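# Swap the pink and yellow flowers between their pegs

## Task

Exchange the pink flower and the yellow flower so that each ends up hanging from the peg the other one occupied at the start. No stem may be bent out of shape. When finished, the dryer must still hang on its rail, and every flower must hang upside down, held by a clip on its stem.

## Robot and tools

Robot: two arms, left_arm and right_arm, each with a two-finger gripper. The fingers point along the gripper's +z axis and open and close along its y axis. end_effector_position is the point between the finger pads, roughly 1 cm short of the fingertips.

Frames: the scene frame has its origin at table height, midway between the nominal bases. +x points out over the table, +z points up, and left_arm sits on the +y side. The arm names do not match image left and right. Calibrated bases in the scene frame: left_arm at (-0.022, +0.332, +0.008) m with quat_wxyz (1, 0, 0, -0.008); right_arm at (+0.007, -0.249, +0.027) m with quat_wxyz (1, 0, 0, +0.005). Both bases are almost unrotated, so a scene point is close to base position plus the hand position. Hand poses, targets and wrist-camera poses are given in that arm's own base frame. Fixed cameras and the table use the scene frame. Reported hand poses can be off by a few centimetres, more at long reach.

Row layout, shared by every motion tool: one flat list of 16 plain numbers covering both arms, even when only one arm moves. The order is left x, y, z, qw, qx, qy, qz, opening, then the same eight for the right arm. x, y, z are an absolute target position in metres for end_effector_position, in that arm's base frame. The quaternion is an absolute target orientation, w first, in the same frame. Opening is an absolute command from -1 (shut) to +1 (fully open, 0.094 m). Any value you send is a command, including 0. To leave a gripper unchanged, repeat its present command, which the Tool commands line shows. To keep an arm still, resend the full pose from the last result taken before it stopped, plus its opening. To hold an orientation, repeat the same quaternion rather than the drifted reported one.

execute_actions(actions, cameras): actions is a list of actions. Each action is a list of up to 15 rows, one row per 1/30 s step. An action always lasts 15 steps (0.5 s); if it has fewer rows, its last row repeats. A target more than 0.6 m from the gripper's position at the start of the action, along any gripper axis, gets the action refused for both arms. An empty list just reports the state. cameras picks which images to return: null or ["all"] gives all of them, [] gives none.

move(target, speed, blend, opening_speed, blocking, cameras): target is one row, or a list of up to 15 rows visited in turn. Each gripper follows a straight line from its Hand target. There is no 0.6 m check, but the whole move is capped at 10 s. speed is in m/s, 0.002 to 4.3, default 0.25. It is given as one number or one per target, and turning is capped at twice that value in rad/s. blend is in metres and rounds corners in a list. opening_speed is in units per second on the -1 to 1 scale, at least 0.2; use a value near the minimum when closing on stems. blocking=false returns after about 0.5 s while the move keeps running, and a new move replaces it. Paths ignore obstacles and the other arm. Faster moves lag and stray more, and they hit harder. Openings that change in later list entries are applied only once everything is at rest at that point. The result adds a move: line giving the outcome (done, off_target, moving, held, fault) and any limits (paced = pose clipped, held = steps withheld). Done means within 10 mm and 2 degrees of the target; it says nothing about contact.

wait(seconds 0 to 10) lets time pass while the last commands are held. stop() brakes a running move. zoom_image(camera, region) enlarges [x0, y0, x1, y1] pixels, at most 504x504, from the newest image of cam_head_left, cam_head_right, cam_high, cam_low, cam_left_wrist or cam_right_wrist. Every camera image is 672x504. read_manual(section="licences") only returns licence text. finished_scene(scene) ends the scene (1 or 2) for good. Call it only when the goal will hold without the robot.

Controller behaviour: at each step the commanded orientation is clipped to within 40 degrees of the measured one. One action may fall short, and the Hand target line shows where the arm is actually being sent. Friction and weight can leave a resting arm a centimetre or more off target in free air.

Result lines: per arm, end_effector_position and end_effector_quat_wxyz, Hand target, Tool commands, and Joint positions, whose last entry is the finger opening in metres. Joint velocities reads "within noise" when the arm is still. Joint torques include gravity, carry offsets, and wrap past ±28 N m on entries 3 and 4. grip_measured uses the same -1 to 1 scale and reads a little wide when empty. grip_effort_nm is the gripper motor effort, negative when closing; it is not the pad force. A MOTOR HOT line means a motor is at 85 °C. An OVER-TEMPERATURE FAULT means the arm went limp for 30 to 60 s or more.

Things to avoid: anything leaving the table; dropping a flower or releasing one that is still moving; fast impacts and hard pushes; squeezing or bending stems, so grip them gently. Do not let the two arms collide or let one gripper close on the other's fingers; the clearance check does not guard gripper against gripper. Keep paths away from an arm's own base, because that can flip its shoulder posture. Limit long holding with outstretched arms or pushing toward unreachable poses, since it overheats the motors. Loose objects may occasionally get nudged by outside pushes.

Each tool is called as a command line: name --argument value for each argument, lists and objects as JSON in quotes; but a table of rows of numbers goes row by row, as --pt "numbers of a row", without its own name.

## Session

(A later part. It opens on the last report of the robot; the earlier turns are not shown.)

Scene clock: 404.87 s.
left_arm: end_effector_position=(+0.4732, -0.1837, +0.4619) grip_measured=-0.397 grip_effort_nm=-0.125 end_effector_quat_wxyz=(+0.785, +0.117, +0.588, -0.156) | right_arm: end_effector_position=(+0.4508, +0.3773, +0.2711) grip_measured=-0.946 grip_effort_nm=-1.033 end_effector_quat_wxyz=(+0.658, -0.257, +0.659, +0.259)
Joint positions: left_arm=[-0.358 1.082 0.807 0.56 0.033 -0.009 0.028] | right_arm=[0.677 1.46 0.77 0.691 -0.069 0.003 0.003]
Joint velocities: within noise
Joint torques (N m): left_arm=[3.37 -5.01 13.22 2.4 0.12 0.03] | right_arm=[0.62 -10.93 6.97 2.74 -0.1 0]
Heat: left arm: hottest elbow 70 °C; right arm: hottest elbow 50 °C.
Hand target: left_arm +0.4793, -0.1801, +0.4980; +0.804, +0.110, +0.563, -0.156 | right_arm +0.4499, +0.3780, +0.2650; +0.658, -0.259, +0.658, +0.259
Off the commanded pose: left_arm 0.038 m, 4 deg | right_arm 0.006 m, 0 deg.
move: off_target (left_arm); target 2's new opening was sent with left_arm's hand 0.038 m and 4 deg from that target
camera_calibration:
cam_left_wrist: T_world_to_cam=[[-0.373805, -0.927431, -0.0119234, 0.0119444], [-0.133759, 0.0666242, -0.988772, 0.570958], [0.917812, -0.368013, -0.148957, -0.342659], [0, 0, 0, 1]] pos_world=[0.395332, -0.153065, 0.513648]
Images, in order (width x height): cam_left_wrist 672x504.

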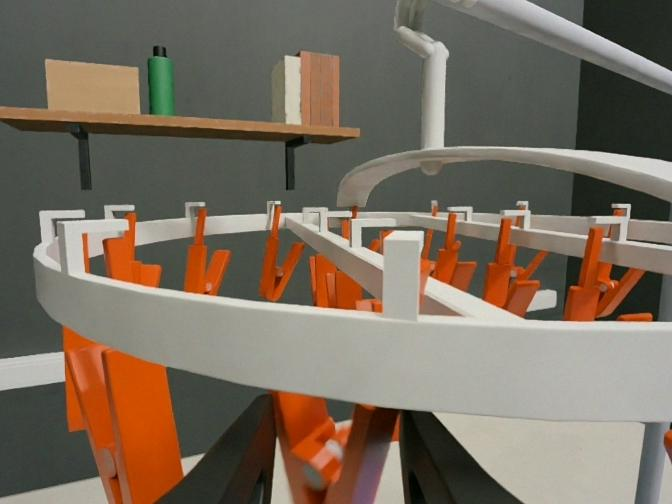

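move --pt "0.482 -0.181 0.512 0.804 0.1095 0.563 -0.156 -0.2 0.450 0.378 0.265 0.658 -0.259 0.658 0.259 -0.97" --pt "0.482 -0.181 0.512 0.804 0.1095 0.563 -0.156 -0.9 0.450 0.378 0.265 0.658 -0.259 0.658 0.259 -0.97" --speed 0.1 --opening_speed 0.5

zoom_image --camera "cam_low" --region '[280, 130, 328, 170]'

zoom_image --camera "cam_head_right" --region '[165, 30, 245, 90]'

zoom_image --camera "cam_head_left" --region '[180, 30, 260, 90]'

Scene clock: 411.53 s.
left_arm: end_effector_position=(+0.4760, -0.1821, +0.4769) grip_measured=-0.744 grip_effort_nm=-1.053 end_effector_quat_wxyz=(+0.790, +0.114, +0.583, -0.155) | right_arm: end_effector_position=(+0.4508, +0.3773, +0.2711) grip_measured=-0.946 grip_effort_nm=-1.028 end_effector_quat_wxyz=(+0.658, -0.257, +0.659, +0.259)
Joint positions: left_arm=[-0.354 1.082 0.838 0.544 0.032 -0.009 0.012] | right_arm=[0.677 1.46 0.77 0.691 -0.069 0.003 0.003]
Joint velocities: within noise
Joint torques (N m): left_arm=[3.02 -5.6 13.22 1.57 0.13 0.02] | right_arm=[0.62 -10.99 6.95 2.78 -0.08 0]
Heat: left arm: hottest elbow 70 °C; right arm: hottest elbow 48 °C.
Hand target: left_arm +0.4796, -0.1802, +0.5112; +0.804, +0.110, +0.563, -0.156 | right_arm +0.4499, +0.3780, +0.2650; +0.658, -0.259, +0.658, +0.259
Off the commanded pose: left_arm 0.036 m, 3 deg | right_arm 0.006 m, 0 deg.
move: off_target (left_arm); target 2's new opening was sent with left_arm's hand 0.036 m and 3 deg from that target
camera_calibration:
cam_left_wrist: T_world_to_cam=[[-0.369112, -0.929306, -0.0121437, 0.0120759], [-0.120639, 0.0608644, -0.990829, 0.579738], [0.921522, -0.364262, -0.134576, -0.350338], [0, 0, 0, 1]] pos_world=[0.397241, -0.151678, 0.527421]
cam_right_wrist: T_world_to_cam=[[0.683247, -0.730166, 0.00566313, -0.0351811], [-0.299305, -0.28713, -0.90993, 0.531146], [0.666026, 0.620012, -0.414723, -0.334833], [0, 0, 0, 1]] pos_world=[0.40602, 0.33442, 0.344642]

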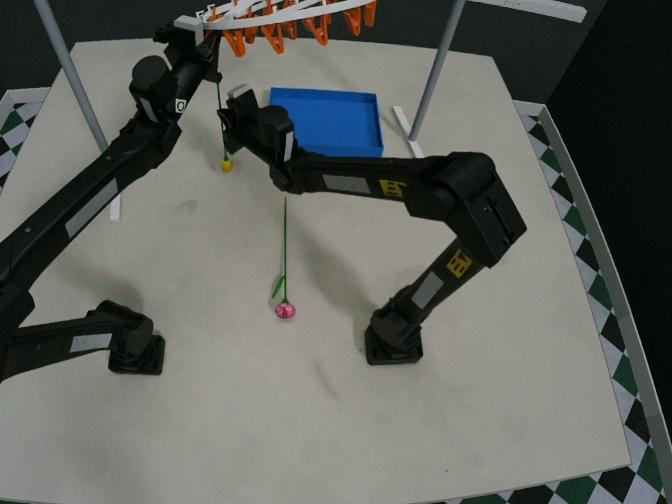

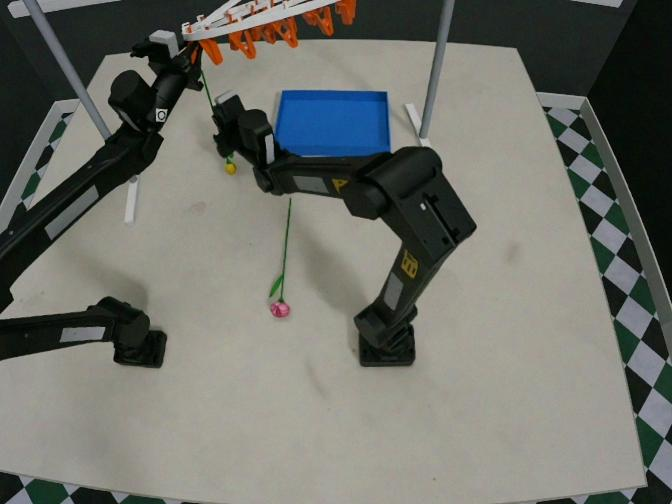

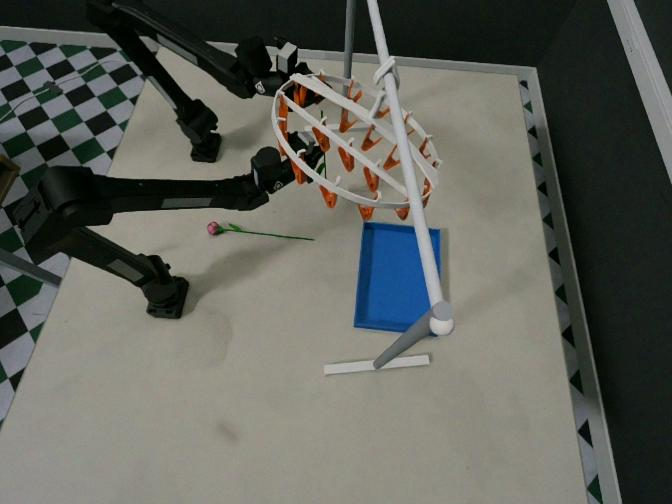

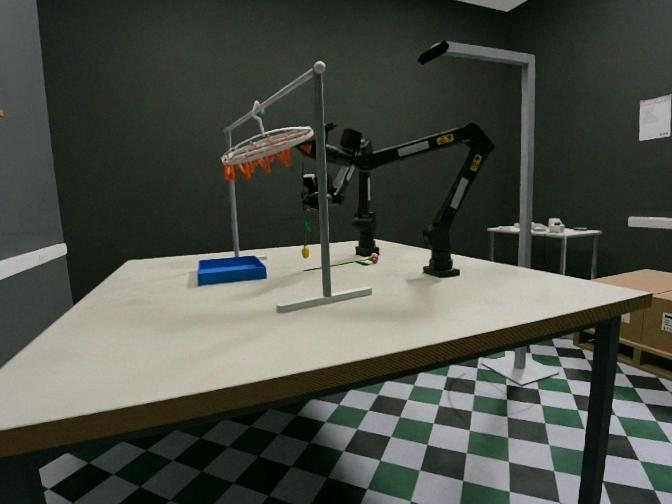

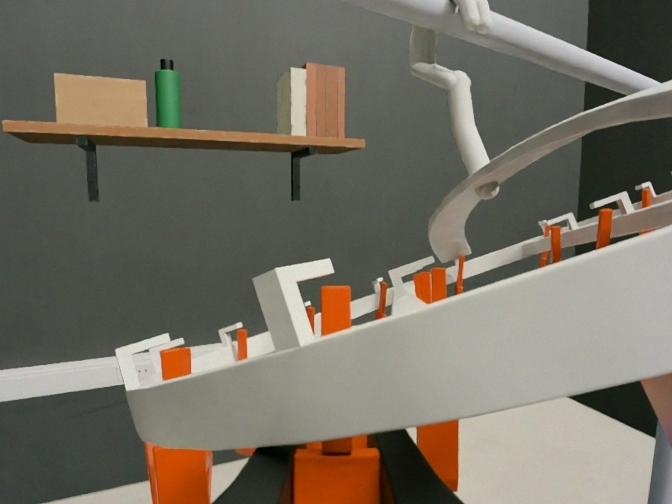

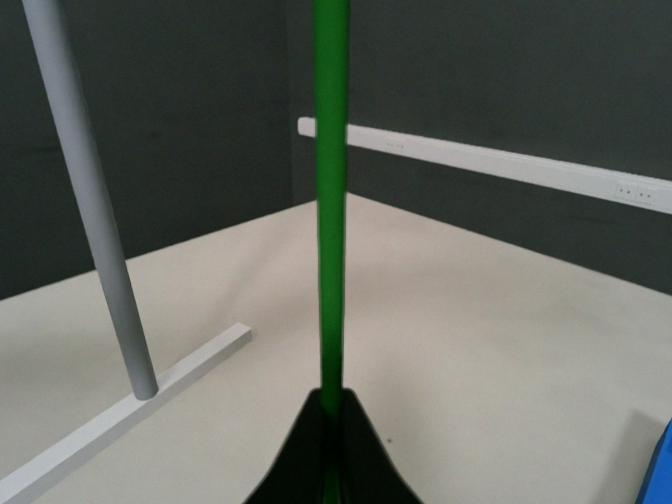

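Scaled by 10.500 from the camera's 672x504 image, which has a finer 960x720 frame.

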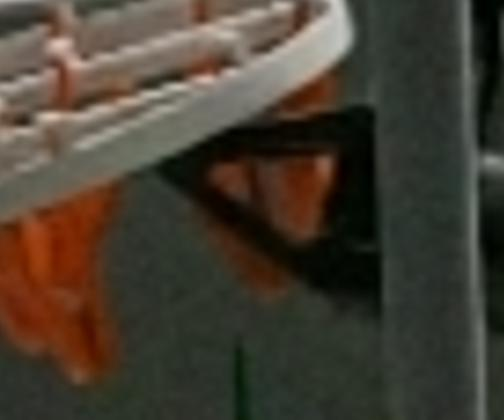

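Scaled by 6.300 from the camera's 672x504 image, which has a finer 960x720 frame.

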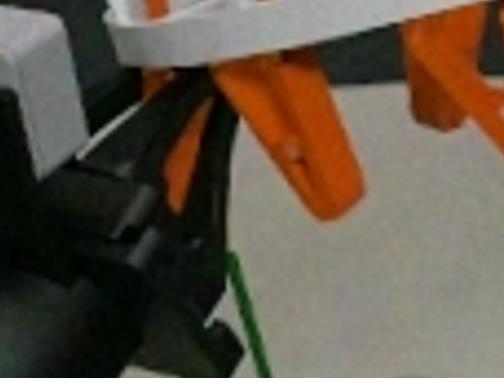

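Scaled by 6.300 from the camera's 672x504 image, which has a finer 960x720 frame.

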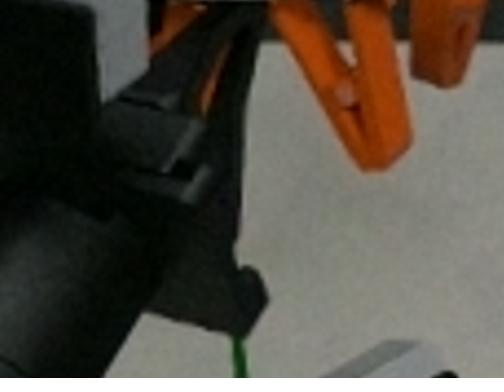

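move --pt "0.482 -0.181 0.497 0.804 0.1095 0.563 -0.156 -0.74 0.450 0.378 0.255 0.658 -0.259 0.658 0.259 -0.97" --pt "0.482 -0.181 0.485 0.804 0.1095 0.563 -0.156 -0.3 0.450 0.378 0.255 0.658 -0.259 0.658 0.259 -0.97" --speed 0.08 --opening_speed 0.25 --cameras '["cam_left_wrist","cam_head_right"]'

move --pt "0.42 -0.150 0.475 0.804 0.1095 0.563 -0.156 -0.1 0.450 0.378 0.255 0.658 -0.259 0.658 0.259 -0.97" --pt "0.40 -0.150 0.475 0.804 0.1095 0.563 -0.156 -0.1 0.450 0.378 0.255 0.658 -0.259 0.658 0.259 -0.97" --speed 0.08 --opening_speed 0.4 --cameras '["cam_left_wrist","cam_head_right","cam_high"]'

Scene clock: 418.33 s.
left_arm: end_effector_position=(+0.4786, -0.1831, +0.4786) grip_measured=-0.302 grip_effort_nm=0.051 end_effector_quat_wxyz=(+0.798, +0.113, +0.572, -0.156) | right_arm: end_effector_position=(+0.4510, +0.3774, +0.2607) grip_measured=-0.946 grip_effort_nm=-1.038 end_effector_quat_wxyz=(+0.658, -0.257, +0.659, +0.259)
Joint positions: left_arm=[-0.354 1.1 0.838 0.589 0.032 -0.009 0.033] | right_arm=[0.677 1.483 0.759 0.724 -0.069 0.003 0.003]
Joint velocities: within noise
Joint torques (N m): left_arm=[3.08 -5.3 9.42 2.85 0.13 0.02] | right_arm=[0.62 -11.16 6.82 2.8 -0.1 0]
Heat: left arm: hottest elbow 70 °C; right arm: hottest elbow 47 °C.
Hand target: left_arm +0.4818, -0.1810, +0.4849; +0.804, +0.110, +0.563, -0.156 | right_arm +0.4500, +0.3780, +0.2551; +0.658, -0.259, +0.658, +0.259
Off the commanded pose: left_arm 0.007 m, 1 deg | right_arm 0.006 m, 0 deg.
move: done
camera_calibration:
cam_left_wrist: T_world_to_cam=[[-0.368771, -0.929432, -0.0128425, 0.0123346], [-0.0954146, 0.0515937, -0.9941, 0.569651], [0.92461, -0.365369, -0.107708, -0.367457], [0, 0, 0, 1]] pos_world=[0.398656, -0.152184, 0.52687]
Images, in order (width x height): cam_head_right 672x504, cam_left_wrist 672x504.

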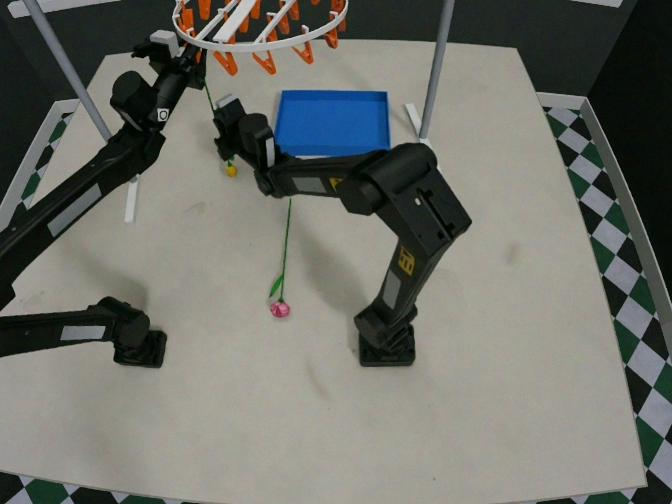

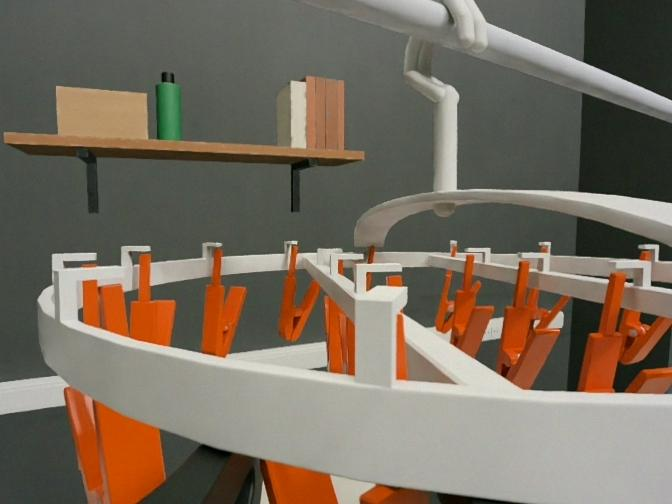

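Scene clock: 420.10 s.
left_arm: end_effector_position=(+0.4032, -0.1483, +0.4735) grip_measured=-0.102 grip_effort_nm=0.056 end_effector_quat_wxyz=(+0.805, +0.110, +0.563, -0.152) | right_arm: end_effector_position=(+0.4510, +0.3774, +0.2607) grip_measured=-0.946 grip_effort_nm=-1.038 end_effector_quat_wxyz=(+0.658, -0.257, +0.659, +0.259)
Joint positions: left_arm=[-0.334 0.851 0.665 0.536 0.042 -0.01 0.042] | right_arm=[0.677 1.483 0.759 0.724 -0.069 0.003 0.003]
Joint velocities: within noise
Joint torques (N m): left_arm=[2.02 -3.84 8.76 1.47 -0.08 0.01] | right_arm=[0.62 -11.16 6.75 2.8 -0.08 -0.01]
Heat: left arm: hottest elbow 69 °C; right arm: hottest elbow 47 °C.
Hand target: left_arm +0.4000, -0.1500, +0.4749; +0.804, +0.110, +0.563, -0.156 | right_arm +0.4500, +0.3780, +0.2551; +0.658, -0.259, +0.658, +0.259
Off the commanded pose: left_arm 0.004 m, 0 deg | right_arm 0.006 m, 0 deg.
move: done
camera_calibration:
cam_left_wrist: T_world_to_cam=[[-0.359612, -0.932961, -0.016208, 0.0142643], [-0.0731441, 0.0455017, -0.996283, 0.546697], [0.930231, -0.35709, -0.0846036, -0.297513], [0, 0, 0, 1]] pos_world=[0.321873, -0.117807, 0.519725]
Images, in order (width x height): cam_head_right 672x504, cam_high 672x504, cam_left_wrist 672x504.

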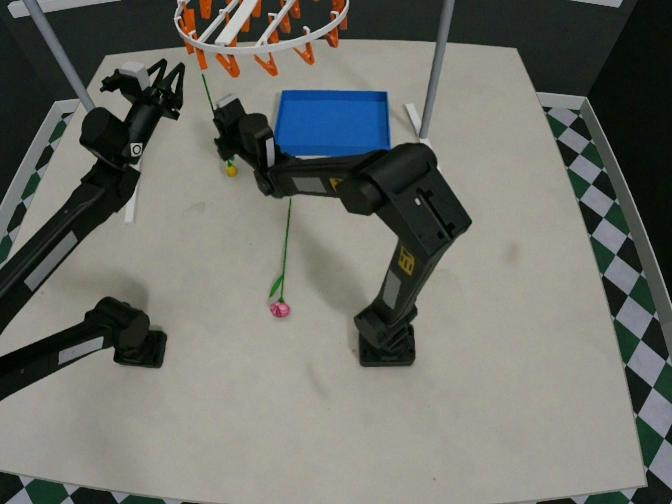

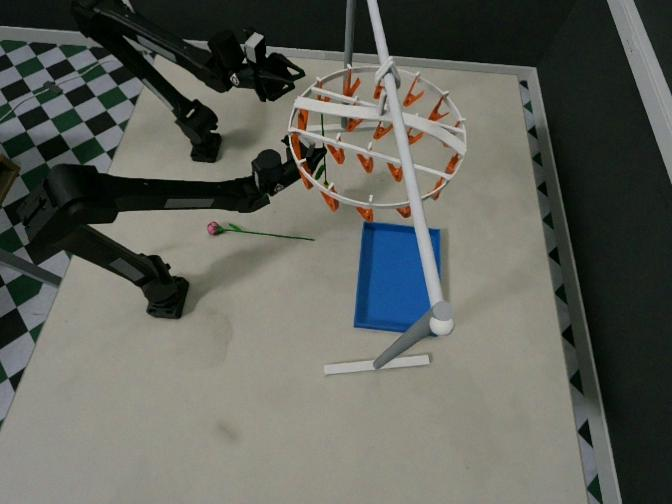

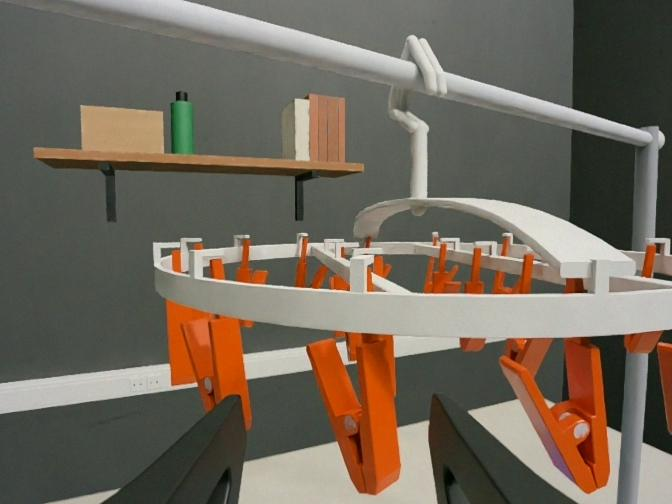

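move --pt "0.470 -0.176 0.497 0.804 0.1095 0.563 -0.156 -0.1 0.450 0.378 0.255 0.658 -0.259 0.658 0.259 -0.97" --pt "0.503 -0.187 0.498 0.804 0.1095 0.563 -0.156 -0.1 0.450 0.378 0.255 0.658 -0.259 0.658 0.259 -0.97" --speed 0.1 --cameras '["cam_left_wrist","cam_head_right"]'

zoom_image --camera "cam_left_wrist" --region '[220, 350, 460, 504]'

Scene clock: 432.00 s.
left_arm: end_effector_position=(+0.4978, -0.1807, +0.4594) grip_measured=-0.102 grip_effort_nm=0.051 end_effector_quat_wxyz=(+0.783, +0.113, +0.593, -0.149) | right_arm: end_effector_position=(+0.4510, +0.3774, +0.2607) grip_measured=-0.946 grip_effort_nm=-1.033 end_effector_quat_wxyz=(+0.658, -0.257, +0.659, +0.259)
Joint positions: left_arm=[-0.334 1.145 0.851 0.57 0.04 -0.01 0.042] | right_arm=[0.677 1.483 0.759 0.724 -0.069 0.003 0.003]
Joint velocities: within noise
Joint torques (N m): left_arm=[1.96 -5.89 13.08 2.84 -0.02 0.01] | right_arm=[0.73 -11.22 6.79 2.81 -0.09 0.01]
Heat: left arm: hottest elbow 66 °C; right arm: hottest elbow 46 °C.
Hand target: left_arm +0.5001, -0.1859, +0.4970; +0.804, +0.110, +0.563, -0.156 | right_arm +0.4500, +0.3780, +0.2551; +0.658, -0.259, +0.658, +0.259
Off the commanded pose: left_arm 0.039 m, 4 deg | right_arm 0.006 m, 0 deg.
move: off_target (left_arm)
camera_calibration:
cam_left_wrist: T_world_to_cam=[[-0.358589, -0.933404, -0.0130601, 0.0157319], [-0.143286, 0.0688606, -0.987283, 0.576049], [0.922433, -0.352157, -0.158436, -0.359538], [0, 0, 0, 1]] pos_world=[0.419831, -0.151597, 0.511965]
Images, in order (width x height): cam_head_right 672x504, cam_left_wrist 672x504.

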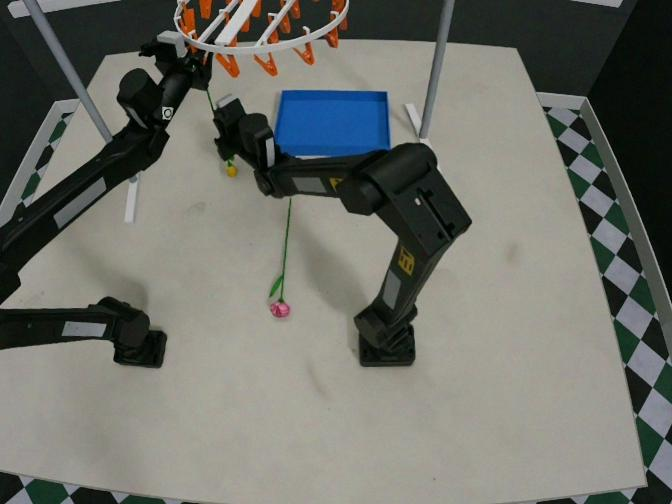

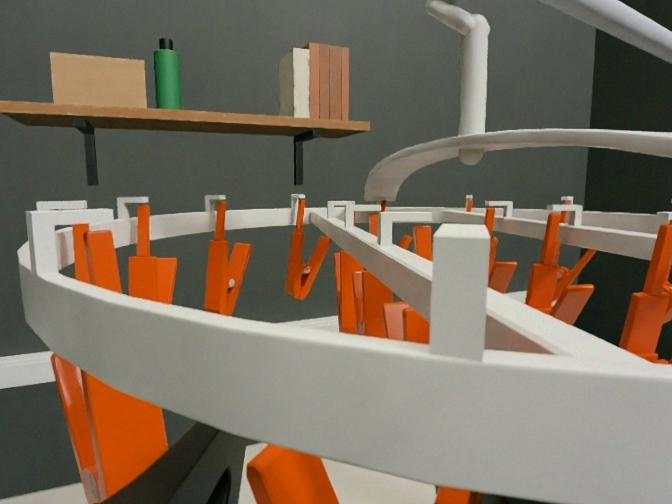

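Scaled by 2.100 from the camera's 672x504 image, which has a finer 960x720 frame.

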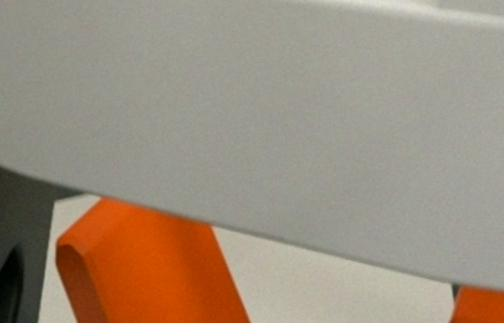

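move --pt "0.496 -0.194 0.484 0.804 0.1095 0.563 -0.156 -0.1 0.450 0.378 0.255 0.658 -0.259 0.658 0.259 -0.97" --pt "0.496 -0.194 0.484 0.804 0.1095 0.563 -0.156 -0.4 0.450 0.378 0.255 0.658 -0.259 0.658 0.259 -0.97" --speed 0.1 --opening_speed 0.6 --cameras '["cam_left_wrist","cam_head_right"]'

zoom_image --camera "cam_left_wrist" --region '[220, 350, 460, 504]'

zoom_image --camera "cam_head_right" --region '[165, 30, 245, 90]'

Scene clock: 437.67 s.
left_arm: end_effector_position=(+0.4940, -0.1871, +0.4665) grip_measured=-0.394 grip_effort_nm=-0.310 end_effector_quat_wxyz=(+0.793, +0.109, +0.580, -0.152) | right_arm: end_effector_position=(+0.4510, +0.3774, +0.2607) grip_measured=-0.946 grip_effort_nm=-1.028 end_effector_quat_wxyz=(+0.658, -0.257, +0.659, +0.259)
Joint positions: left_arm=[-0.355 1.149 0.851 0.606 0.018 -0.01 0.028] | right_arm=[0.677 1.483 0.759 0.724 -0.069 0.003 0.003]
Joint velocities: within noise
Joint torques (N m): left_arm=[1.73 -5.71 10.78 2.84 -0.07 0.1] | right_arm=[0.5 -10.99 6.8 2.77 -0.08 0]
Heat: left arm: hottest elbow 66 °C; right arm: hottest elbow 45 °C.
Hand target: left_arm +0.4953, -0.1937, +0.4837; +0.804, +0.109, +0.563, -0.156 | right_arm +0.4500, +0.3780, +0.2551; +0.658, -0.259, +0.658, +0.259
Off the commanded pose: left_arm 0.019 m, 2 deg | right_arm 0.006 m, 0 deg.
move: off_target (left_arm); target 2's new opening was sent with left_arm's hand 0.019 m and 2 deg from that target
camera_calibration:
cam_left_wrist: T_world_to_cam=[[-0.358511, -0.933495, -0.00752221, 0.00584497], [-0.114034, 0.0517895, -0.992126, 0.567552], [0.926535, -0.35483, -0.125017, -0.375304], [0, 0, 0, 1]] pos_world=[0.414547, -0.157106, 0.516207]
Images, in order (width x height): cam_head_right 672x504, cam_left_wrist 672x504.

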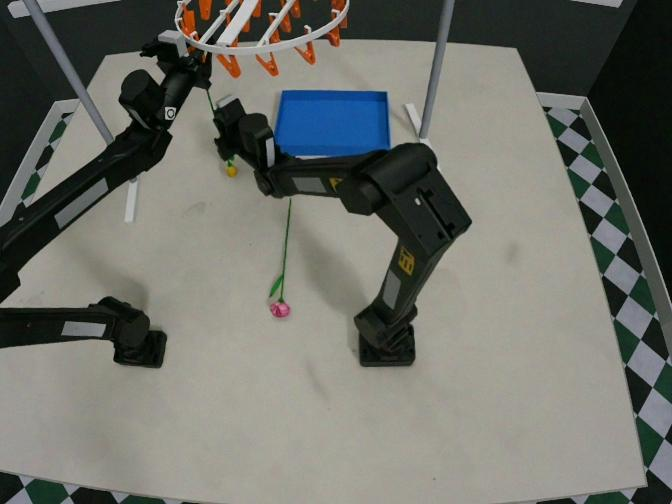

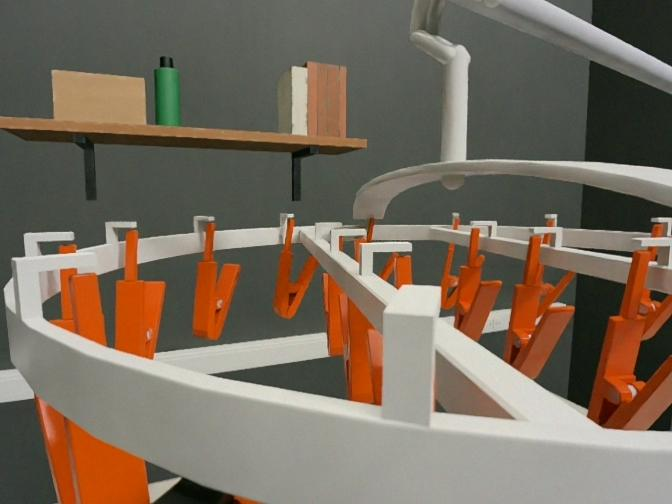

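Scaled by 2.100 from the camera's 672x504 image, which has a finer 960x720 frame.

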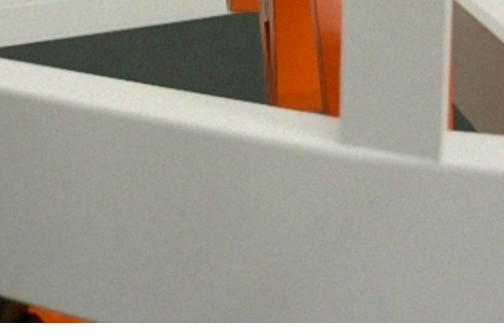

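Scaled by 6.300 from the camera's 672x504 image, which has a finer 960x720 frame.

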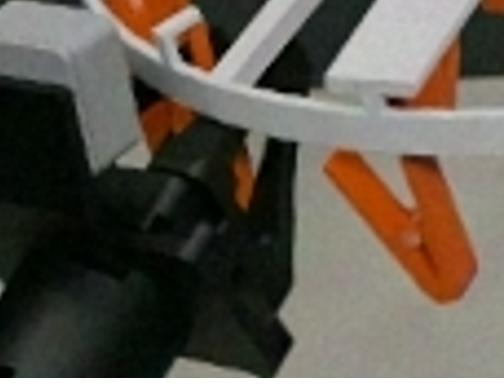

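move --pt "0.493 -0.192 0.466 0.804 0.1095 0.563 -0.156 -0.2 0.450 0.378 0.255 0.658 -0.259 0.658 0.259 -0.97" --pt "0.493 -0.192 0.466 0.804 0.1095 0.563 -0.156 -0.4 0.450 0.378 0.255 0.658 -0.259 0.658 0.259 -0.97" --speed 0.1 --opening_speed 0.6 --cameras '["cam_left_wrist","cam_head_right"]'

zoom_image --camera "cam_head_right" --region '[165, 30, 245, 90]'

Scene clock: 442.40 s.
left_arm: end_effector_position=(+0.4925, -0.1866, +0.4662) grip_measured=-0.394 grip_effort_nm=-0.305 end_effector_quat_wxyz=(+0.801, +0.107, +0.568, -0.153) | right_arm: end_effector_position=(+0.4510, +0.3774, +0.2607) grip_measured=-0.946 grip_effort_nm=-1.028 end_effector_quat_wxyz=(+0.658, -0.257, +0.659, +0.259)
Joint positions: left_arm=[-0.355 1.157 0.838 0.656 0.018 -0.01 0.028] | right_arm=[0.677 1.483 0.759 0.724 -0.069 0.003 0.003]
Joint velocities: within noise
Joint torques (N m): left_arm=[1.85 -5.83 8.64 2.8 0.01 0.1] | right_arm=[0.67 -10.99 6.8 2.81 -0.08 0]
Heat: left arm: hottest elbow 65 °C; right arm: hottest elbow 45 °C.
Hand target: left_arm +0.4929, -0.1920, +0.4661; +0.804, +0.109, +0.563, -0.156 | right_arm +0.4500, +0.3780, +0.2551; +0.658, -0.259, +0.658, +0.259
Off the commanded pose: left_arm 0.005 m, 1 deg | right_arm 0.006 m, 0 deg.
move: done
camera_calibration:
cam_left_wrist: T_world_to_cam=[[-0.358301, -0.933573, -0.00781562, 0.00580636], [-0.0874438, 0.0418928, -0.995288, 0.553582], [0.929502, -0.35593, -0.0966454, -0.388677], [0, 0, 0, 1]] pos_world=[0.411764, -0.156112, 0.513455]
Images, in order (width x height): cam_head_right 672x504, cam_left_wrist 672x504.

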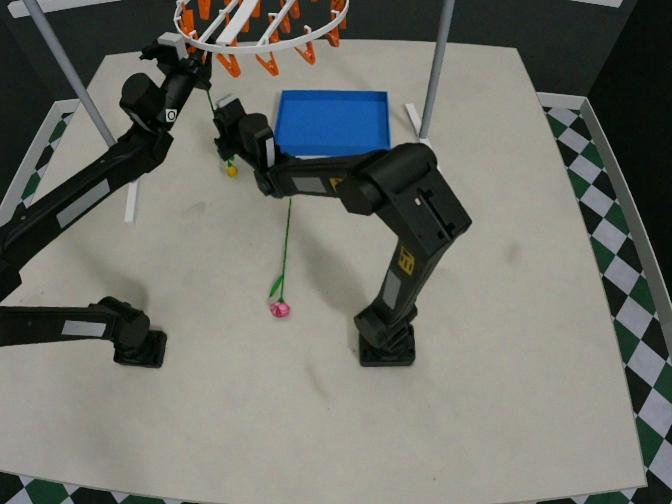

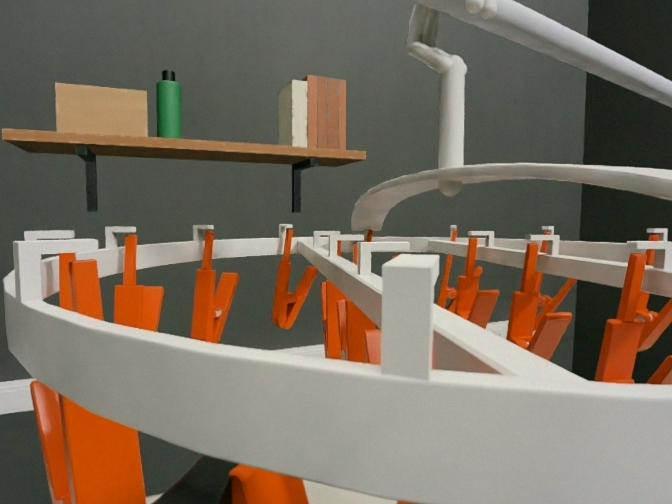

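Scaled by 6.300 from the camera's 672x504 image, which has a finer 960x720 frame.

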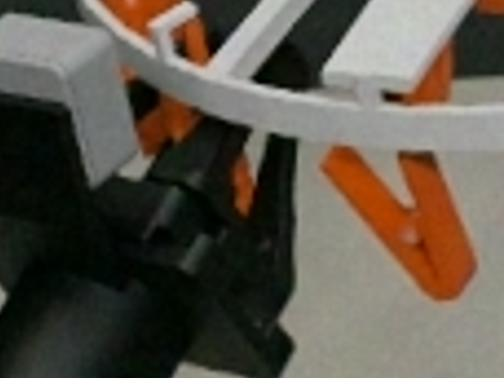

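move --pt "0.493 -0.192 0.445 0.804 0.1095 0.563 -0.156 -0.1 0.450 0.378 0.255 0.658 -0.259 0.658 0.259 -0.97" --speed 0.08 --cameras '["cam_left_wrist","cam_head_right"]'

zoom_image --camera "cam_left_wrist" --region '[150, 350, 500, 504]'

Scene clock: 445.97 s.
left_arm: end_effector_position=(+0.4931, -0.1869, +0.4442) grip_measured=-0.102 grip_effort_nm=0.056 end_effector_quat_wxyz=(+0.801, +0.107, +0.569, -0.153) | right_arm: end_effector_position=(+0.4510, +0.3774, +0.2607) grip_measured=-0.946 grip_effort_nm=-1.033 end_effector_quat_wxyz=(+0.658, -0.257, +0.659, +0.259)
Joint positions: left_arm=[-0.355 1.181 0.797 0.721 0.019 -0.01 0.042] | right_arm=[0.677 1.483 0.759 0.724 -0.069 0.003 0.003]
Joint velocities: within noise
Joint torques (N m): left_arm=[1.85 -6.12 8.5 2.76 0.01 0.1] | right_arm=[0.67 -10.99 6.75 2.76 -0.09 0]
Heat: left arm: hottest elbow 65 °C; right arm: hottest elbow 44 °C.
Hand target: left_arm +0.4929, -0.1920, +0.4450; +0.804, +0.110, +0.563, -0.156 | right_arm +0.4500, +0.3780, +0.2551; +0.658, -0.259, +0.658, +0.259
Off the commanded pose: left_arm 0.005 m, 1 deg | right_arm 0.006 m, 0 deg.
move: done
camera_calibration:
cam_left_wrist: T_world_to_cam=[[-0.3586, -0.933458, -0.007927, 0.0058027], [-0.0891659, 0.0427047, -0.995101, 0.532607], [0.929223, -0.356136, -0.0985465, -0.390532], [0, 0, 0, 1]] pos_world=[0.412463, -0.156411, 0.491558]
Images, in order (width x height): cam_head_right 672x504, cam_left_wrist 672x504.

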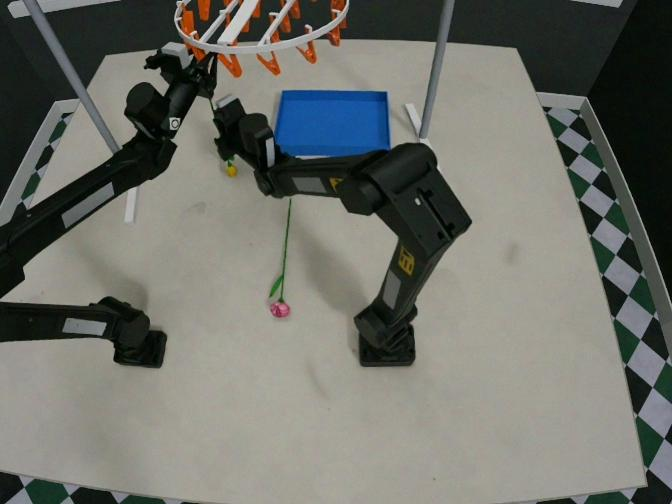

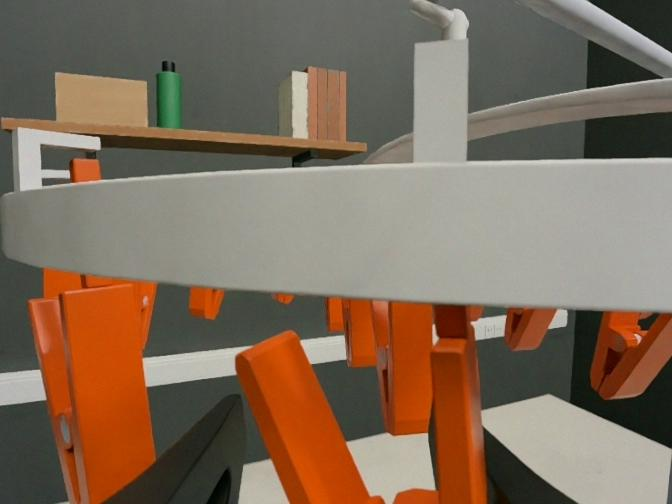

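Scaled by 1.440 from the camera's 672x504 image, which has a finer 960x720 frame.

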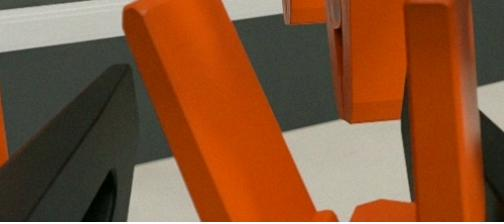

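move --pt "0.486 -0.196 0.444 0.804 0.1095 0.563 -0.156 -0.1 0.450 0.378 0.255 0.658 -0.259 0.658 0.259 -0.97" --pt "0.486 -0.196 0.444 0.804 0.1095 0.563 -0.156 -0.4 0.450 0.378 0.255 0.658 -0.259 0.658 0.259 -0.97" --speed 0.08 --opening_speed 0.6 --cameras '["cam_left_wrist","cam_head_right"]'

zoom_image --camera "cam_left_wrist" --region '[150, 350, 500, 504]'

Scene clock: 450.90 s.
left_arm: end_effector_position=(+0.4904, -0.1916, +0.4370) grip_measured=-0.398 grip_effort_nm=-0.125 end_effector_quat_wxyz=(+0.797, +0.107, +0.574, -0.154) | right_arm: end_effector_position=(+0.4510, +0.3774, +0.2607) grip_measured=-0.946 grip_effort_nm=-1.038 end_effector_quat_wxyz=(+0.658, -0.257, +0.659, +0.259)
Joint positions: left_arm=[-0.37 1.181 0.784 0.721 0.005 -0.009 0.028] | right_arm=[0.677 1.483 0.759 0.724 -0.069 0.003 0.003]
Joint velocities: within noise
Joint torques (N m): left_arm=[1.73 -7.06 8.39 2.8 -0.07 0.16] | right_arm=[0.62 -10.99 6.78 2.77 -0.1 0]
Heat: left arm: hottest elbow 65 °C; right arm: hottest elbow 44 °C.
Hand target: left_arm +0.4860, -0.1959, +0.4438; +0.804, +0.109, +0.563, -0.156 | right_arm +0.4500, +0.3780, +0.2551; +0.658, -0.259, +0.658, +0.259
Off the commanded pose: left_arm 0.009 m, 2 deg | right_arm 0.006 m, 0 deg.
move: done
camera_calibration:
cam_left_wrist: T_world_to_cam=[[-0.359829, -0.93301, -0.0040128, -0.000709698], [-0.101806, 0.0435375, -0.993851, 0.53129], [0.927447, -0.357208, -0.110652, -0.384411], [0, 0, 0, 1]] pos_world=[0.410354, -0.161108, 0.485484]
Images, in order (width x height): cam_head_right 672x504, cam_left_wrist 672x504.

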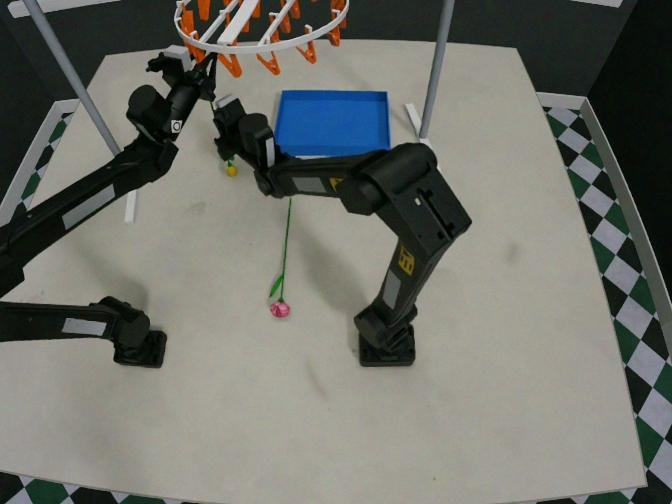

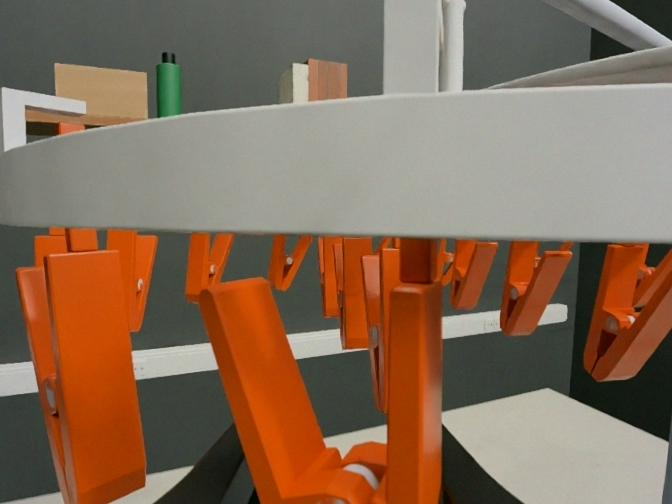

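Scaled by 1.440 from the camera's 672x504 image, which has a finer 960x720 frame.

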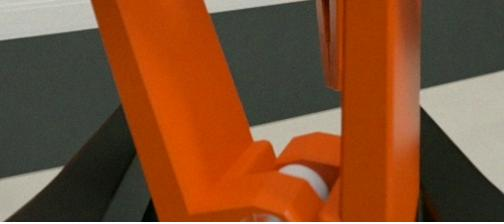

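move --pt "0.486 -0.196 0.477 0.804 0.1095 0.563 -0.156 -0.15 0.450 0.378 0.255 0.658 -0.259 0.658 0.259 -0.97" --pt "0.486 -0.196 0.477 0.804 0.1095 0.563 -0.156 -0.4 0.450 0.378 0.255 0.658 -0.259 0.658 0.259 -0.97" --speed 0.08 --opening_speed 0.6 --cameras '["cam_left_wrist","cam_head_right"]'

Scene clock: 455.10 s.
left_arm: end_effector_position=(+0.4867, -0.1902, +0.4359) grip_measured=-0.397 grip_effort_nm=-0.125 end_effector_quat_wxyz=(+0.786, +0.109, +0.589, -0.152) | right_arm: end_effector_position=(+0.4510, +0.3774, +0.2607) grip_measured=-0.946 grip_effort_nm=-1.033 end_effector_quat_wxyz=(+0.658, -0.257, +0.659, +0.259)
Joint positions: left_arm=[-0.37 1.152 0.784 0.653 0.005 -0.009 0.028] | right_arm=[0.677 1.483 0.759 0.724 -0.069 0.003 0.003]
Joint velocities: within noise
Joint torques (N m): left_arm=[1.73 -7.65 12.59 1.55 -0.07 0.15] | right_arm=[0.5 -11.16 6.82 2.81 -0.08 0]
Heat: left arm: hottest elbow 65 °C; right arm: hottest elbow 44 °C.
Hand target: left_arm +0.4836, -0.1948, +0.4762; +0.804, +0.109, +0.563, -0.156 | right_arm +0.4500, +0.3780, +0.2551; +0.658, -0.259, +0.658, +0.259
Off the commanded pose: left_arm 0.042 m, 4 deg | right_arm 0.006 m, 0 deg.
move: off_target (left_arm); target 2's new opening was sent with left_arm's hand 0.041 m and 4 deg from that target
camera_calibration:
cam_left_wrist: T_world_to_cam=[[-0.360073, -0.932915, -0.00411834, -0.000472287], [-0.137365, 0.0573835, -0.988857, 0.547425], [0.922756, -0.355495, -0.148812, -0.361316], [0, 0, 0, 1]] pos_world=[0.408433, -0.1603, 0.487555]
Images, in order (width x height): cam_head_right 672x504, cam_left_wrist 672x504.

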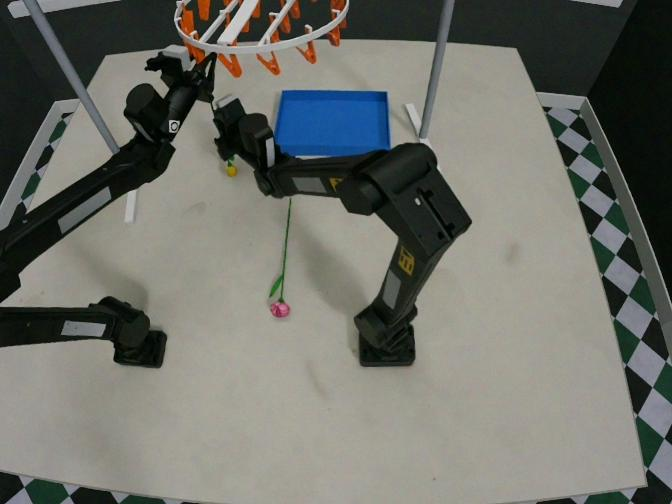

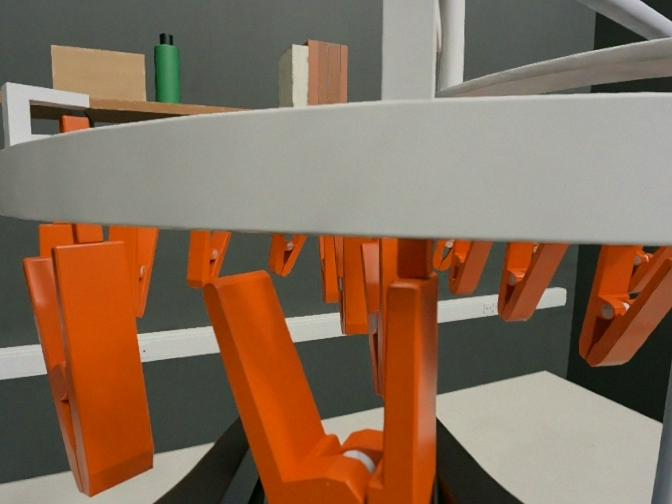

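move --pt "0.487 -0.196 0.496 0.804 0.1095 0.563 -0.156 -0.15 0.450 0.378 0.255 0.658 -0.259 0.658 0.259 -0.97" --pt "0.487 -0.196 0.496 0.804 0.1095 0.563 -0.156 -0.4 0.450 0.378 0.255 0.658 -0.259 0.658 0.259 -0.97" --speed 0.08 --opening_speed 0.6 --cameras '["cam_left_wrist","cam_head_right"]'

Scene clock: 459.07 s.
left_arm: end_effector_position=(+0.4877, -0.1906, +0.4540) grip_measured=-0.397 grip_effort_nm=-0.159 end_effector_quat_wxyz=(+0.786, +0.109, +0.589, -0.152) | right_arm: end_effector_position=(+0.4510, +0.3774, +0.2607) grip_measured=-0.946 grip_effort_nm=-1.033 end_effector_quat_wxyz=(+0.658, -0.257, +0.659, +0.259)
Joint positions: left_arm=[-0.37 1.136 0.823 0.598 0.005 -0.009 0.028] | right_arm=[0.677 1.483 0.759 0.724 -0.069 0.003 0.003]
Joint velocities: within noise
Joint torques (N m): left_arm=[1.79 -7.41 12.96 1.57 -0.03 0.15] | right_arm=[0.73 -11.05 6.74 2.81 -0.1 0.01]
Heat: left arm: hottest elbow 65 °C; right arm: hottest elbow 43 °C.
Hand target: left_arm +0.4844, -0.1948, +0.4952; +0.804, +0.109, +0.563, -0.156 | right_arm +0.4500, +0.3780, +0.2551; +0.658, -0.259, +0.658, +0.259
Off the commanded pose: left_arm 0.042 m, 4 deg | right_arm 0.006 m, 0 deg.
move: off_target (left_arm); target 2's new opening was sent with left_arm's hand 0.042 m and 4 deg from that target
camera_calibration:
cam_left_wrist: T_world_to_cam=[[-0.360073, -0.932915, -0.00411834, -0.000467711], [-0.137365, 0.0573835, -0.988857, 0.565602], [0.922756, -0.355495, -0.148812, -0.3598], [0, 0, 0, 1]] pos_world=[0.409533, -0.1608, 0.505755]
Images, in order (width x height): cam_head_right 672x504, cam_left_wrist 672x504.

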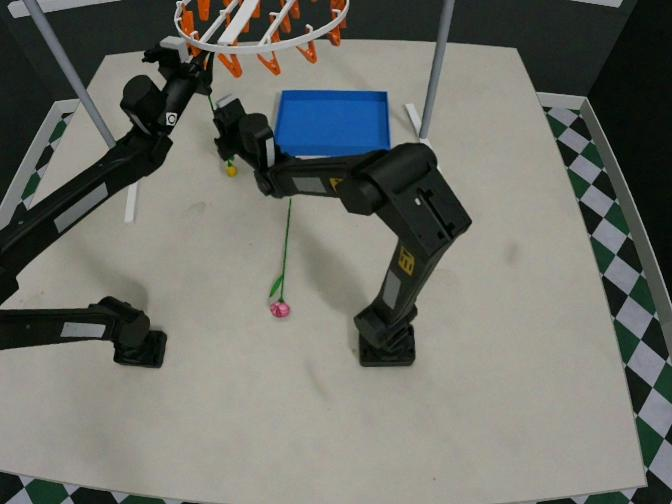

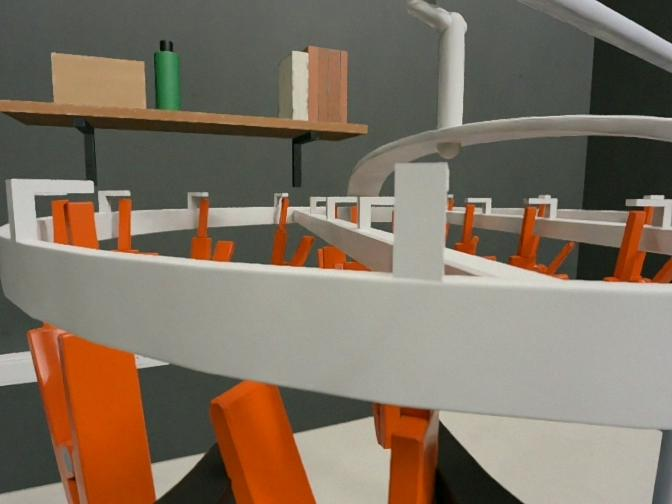

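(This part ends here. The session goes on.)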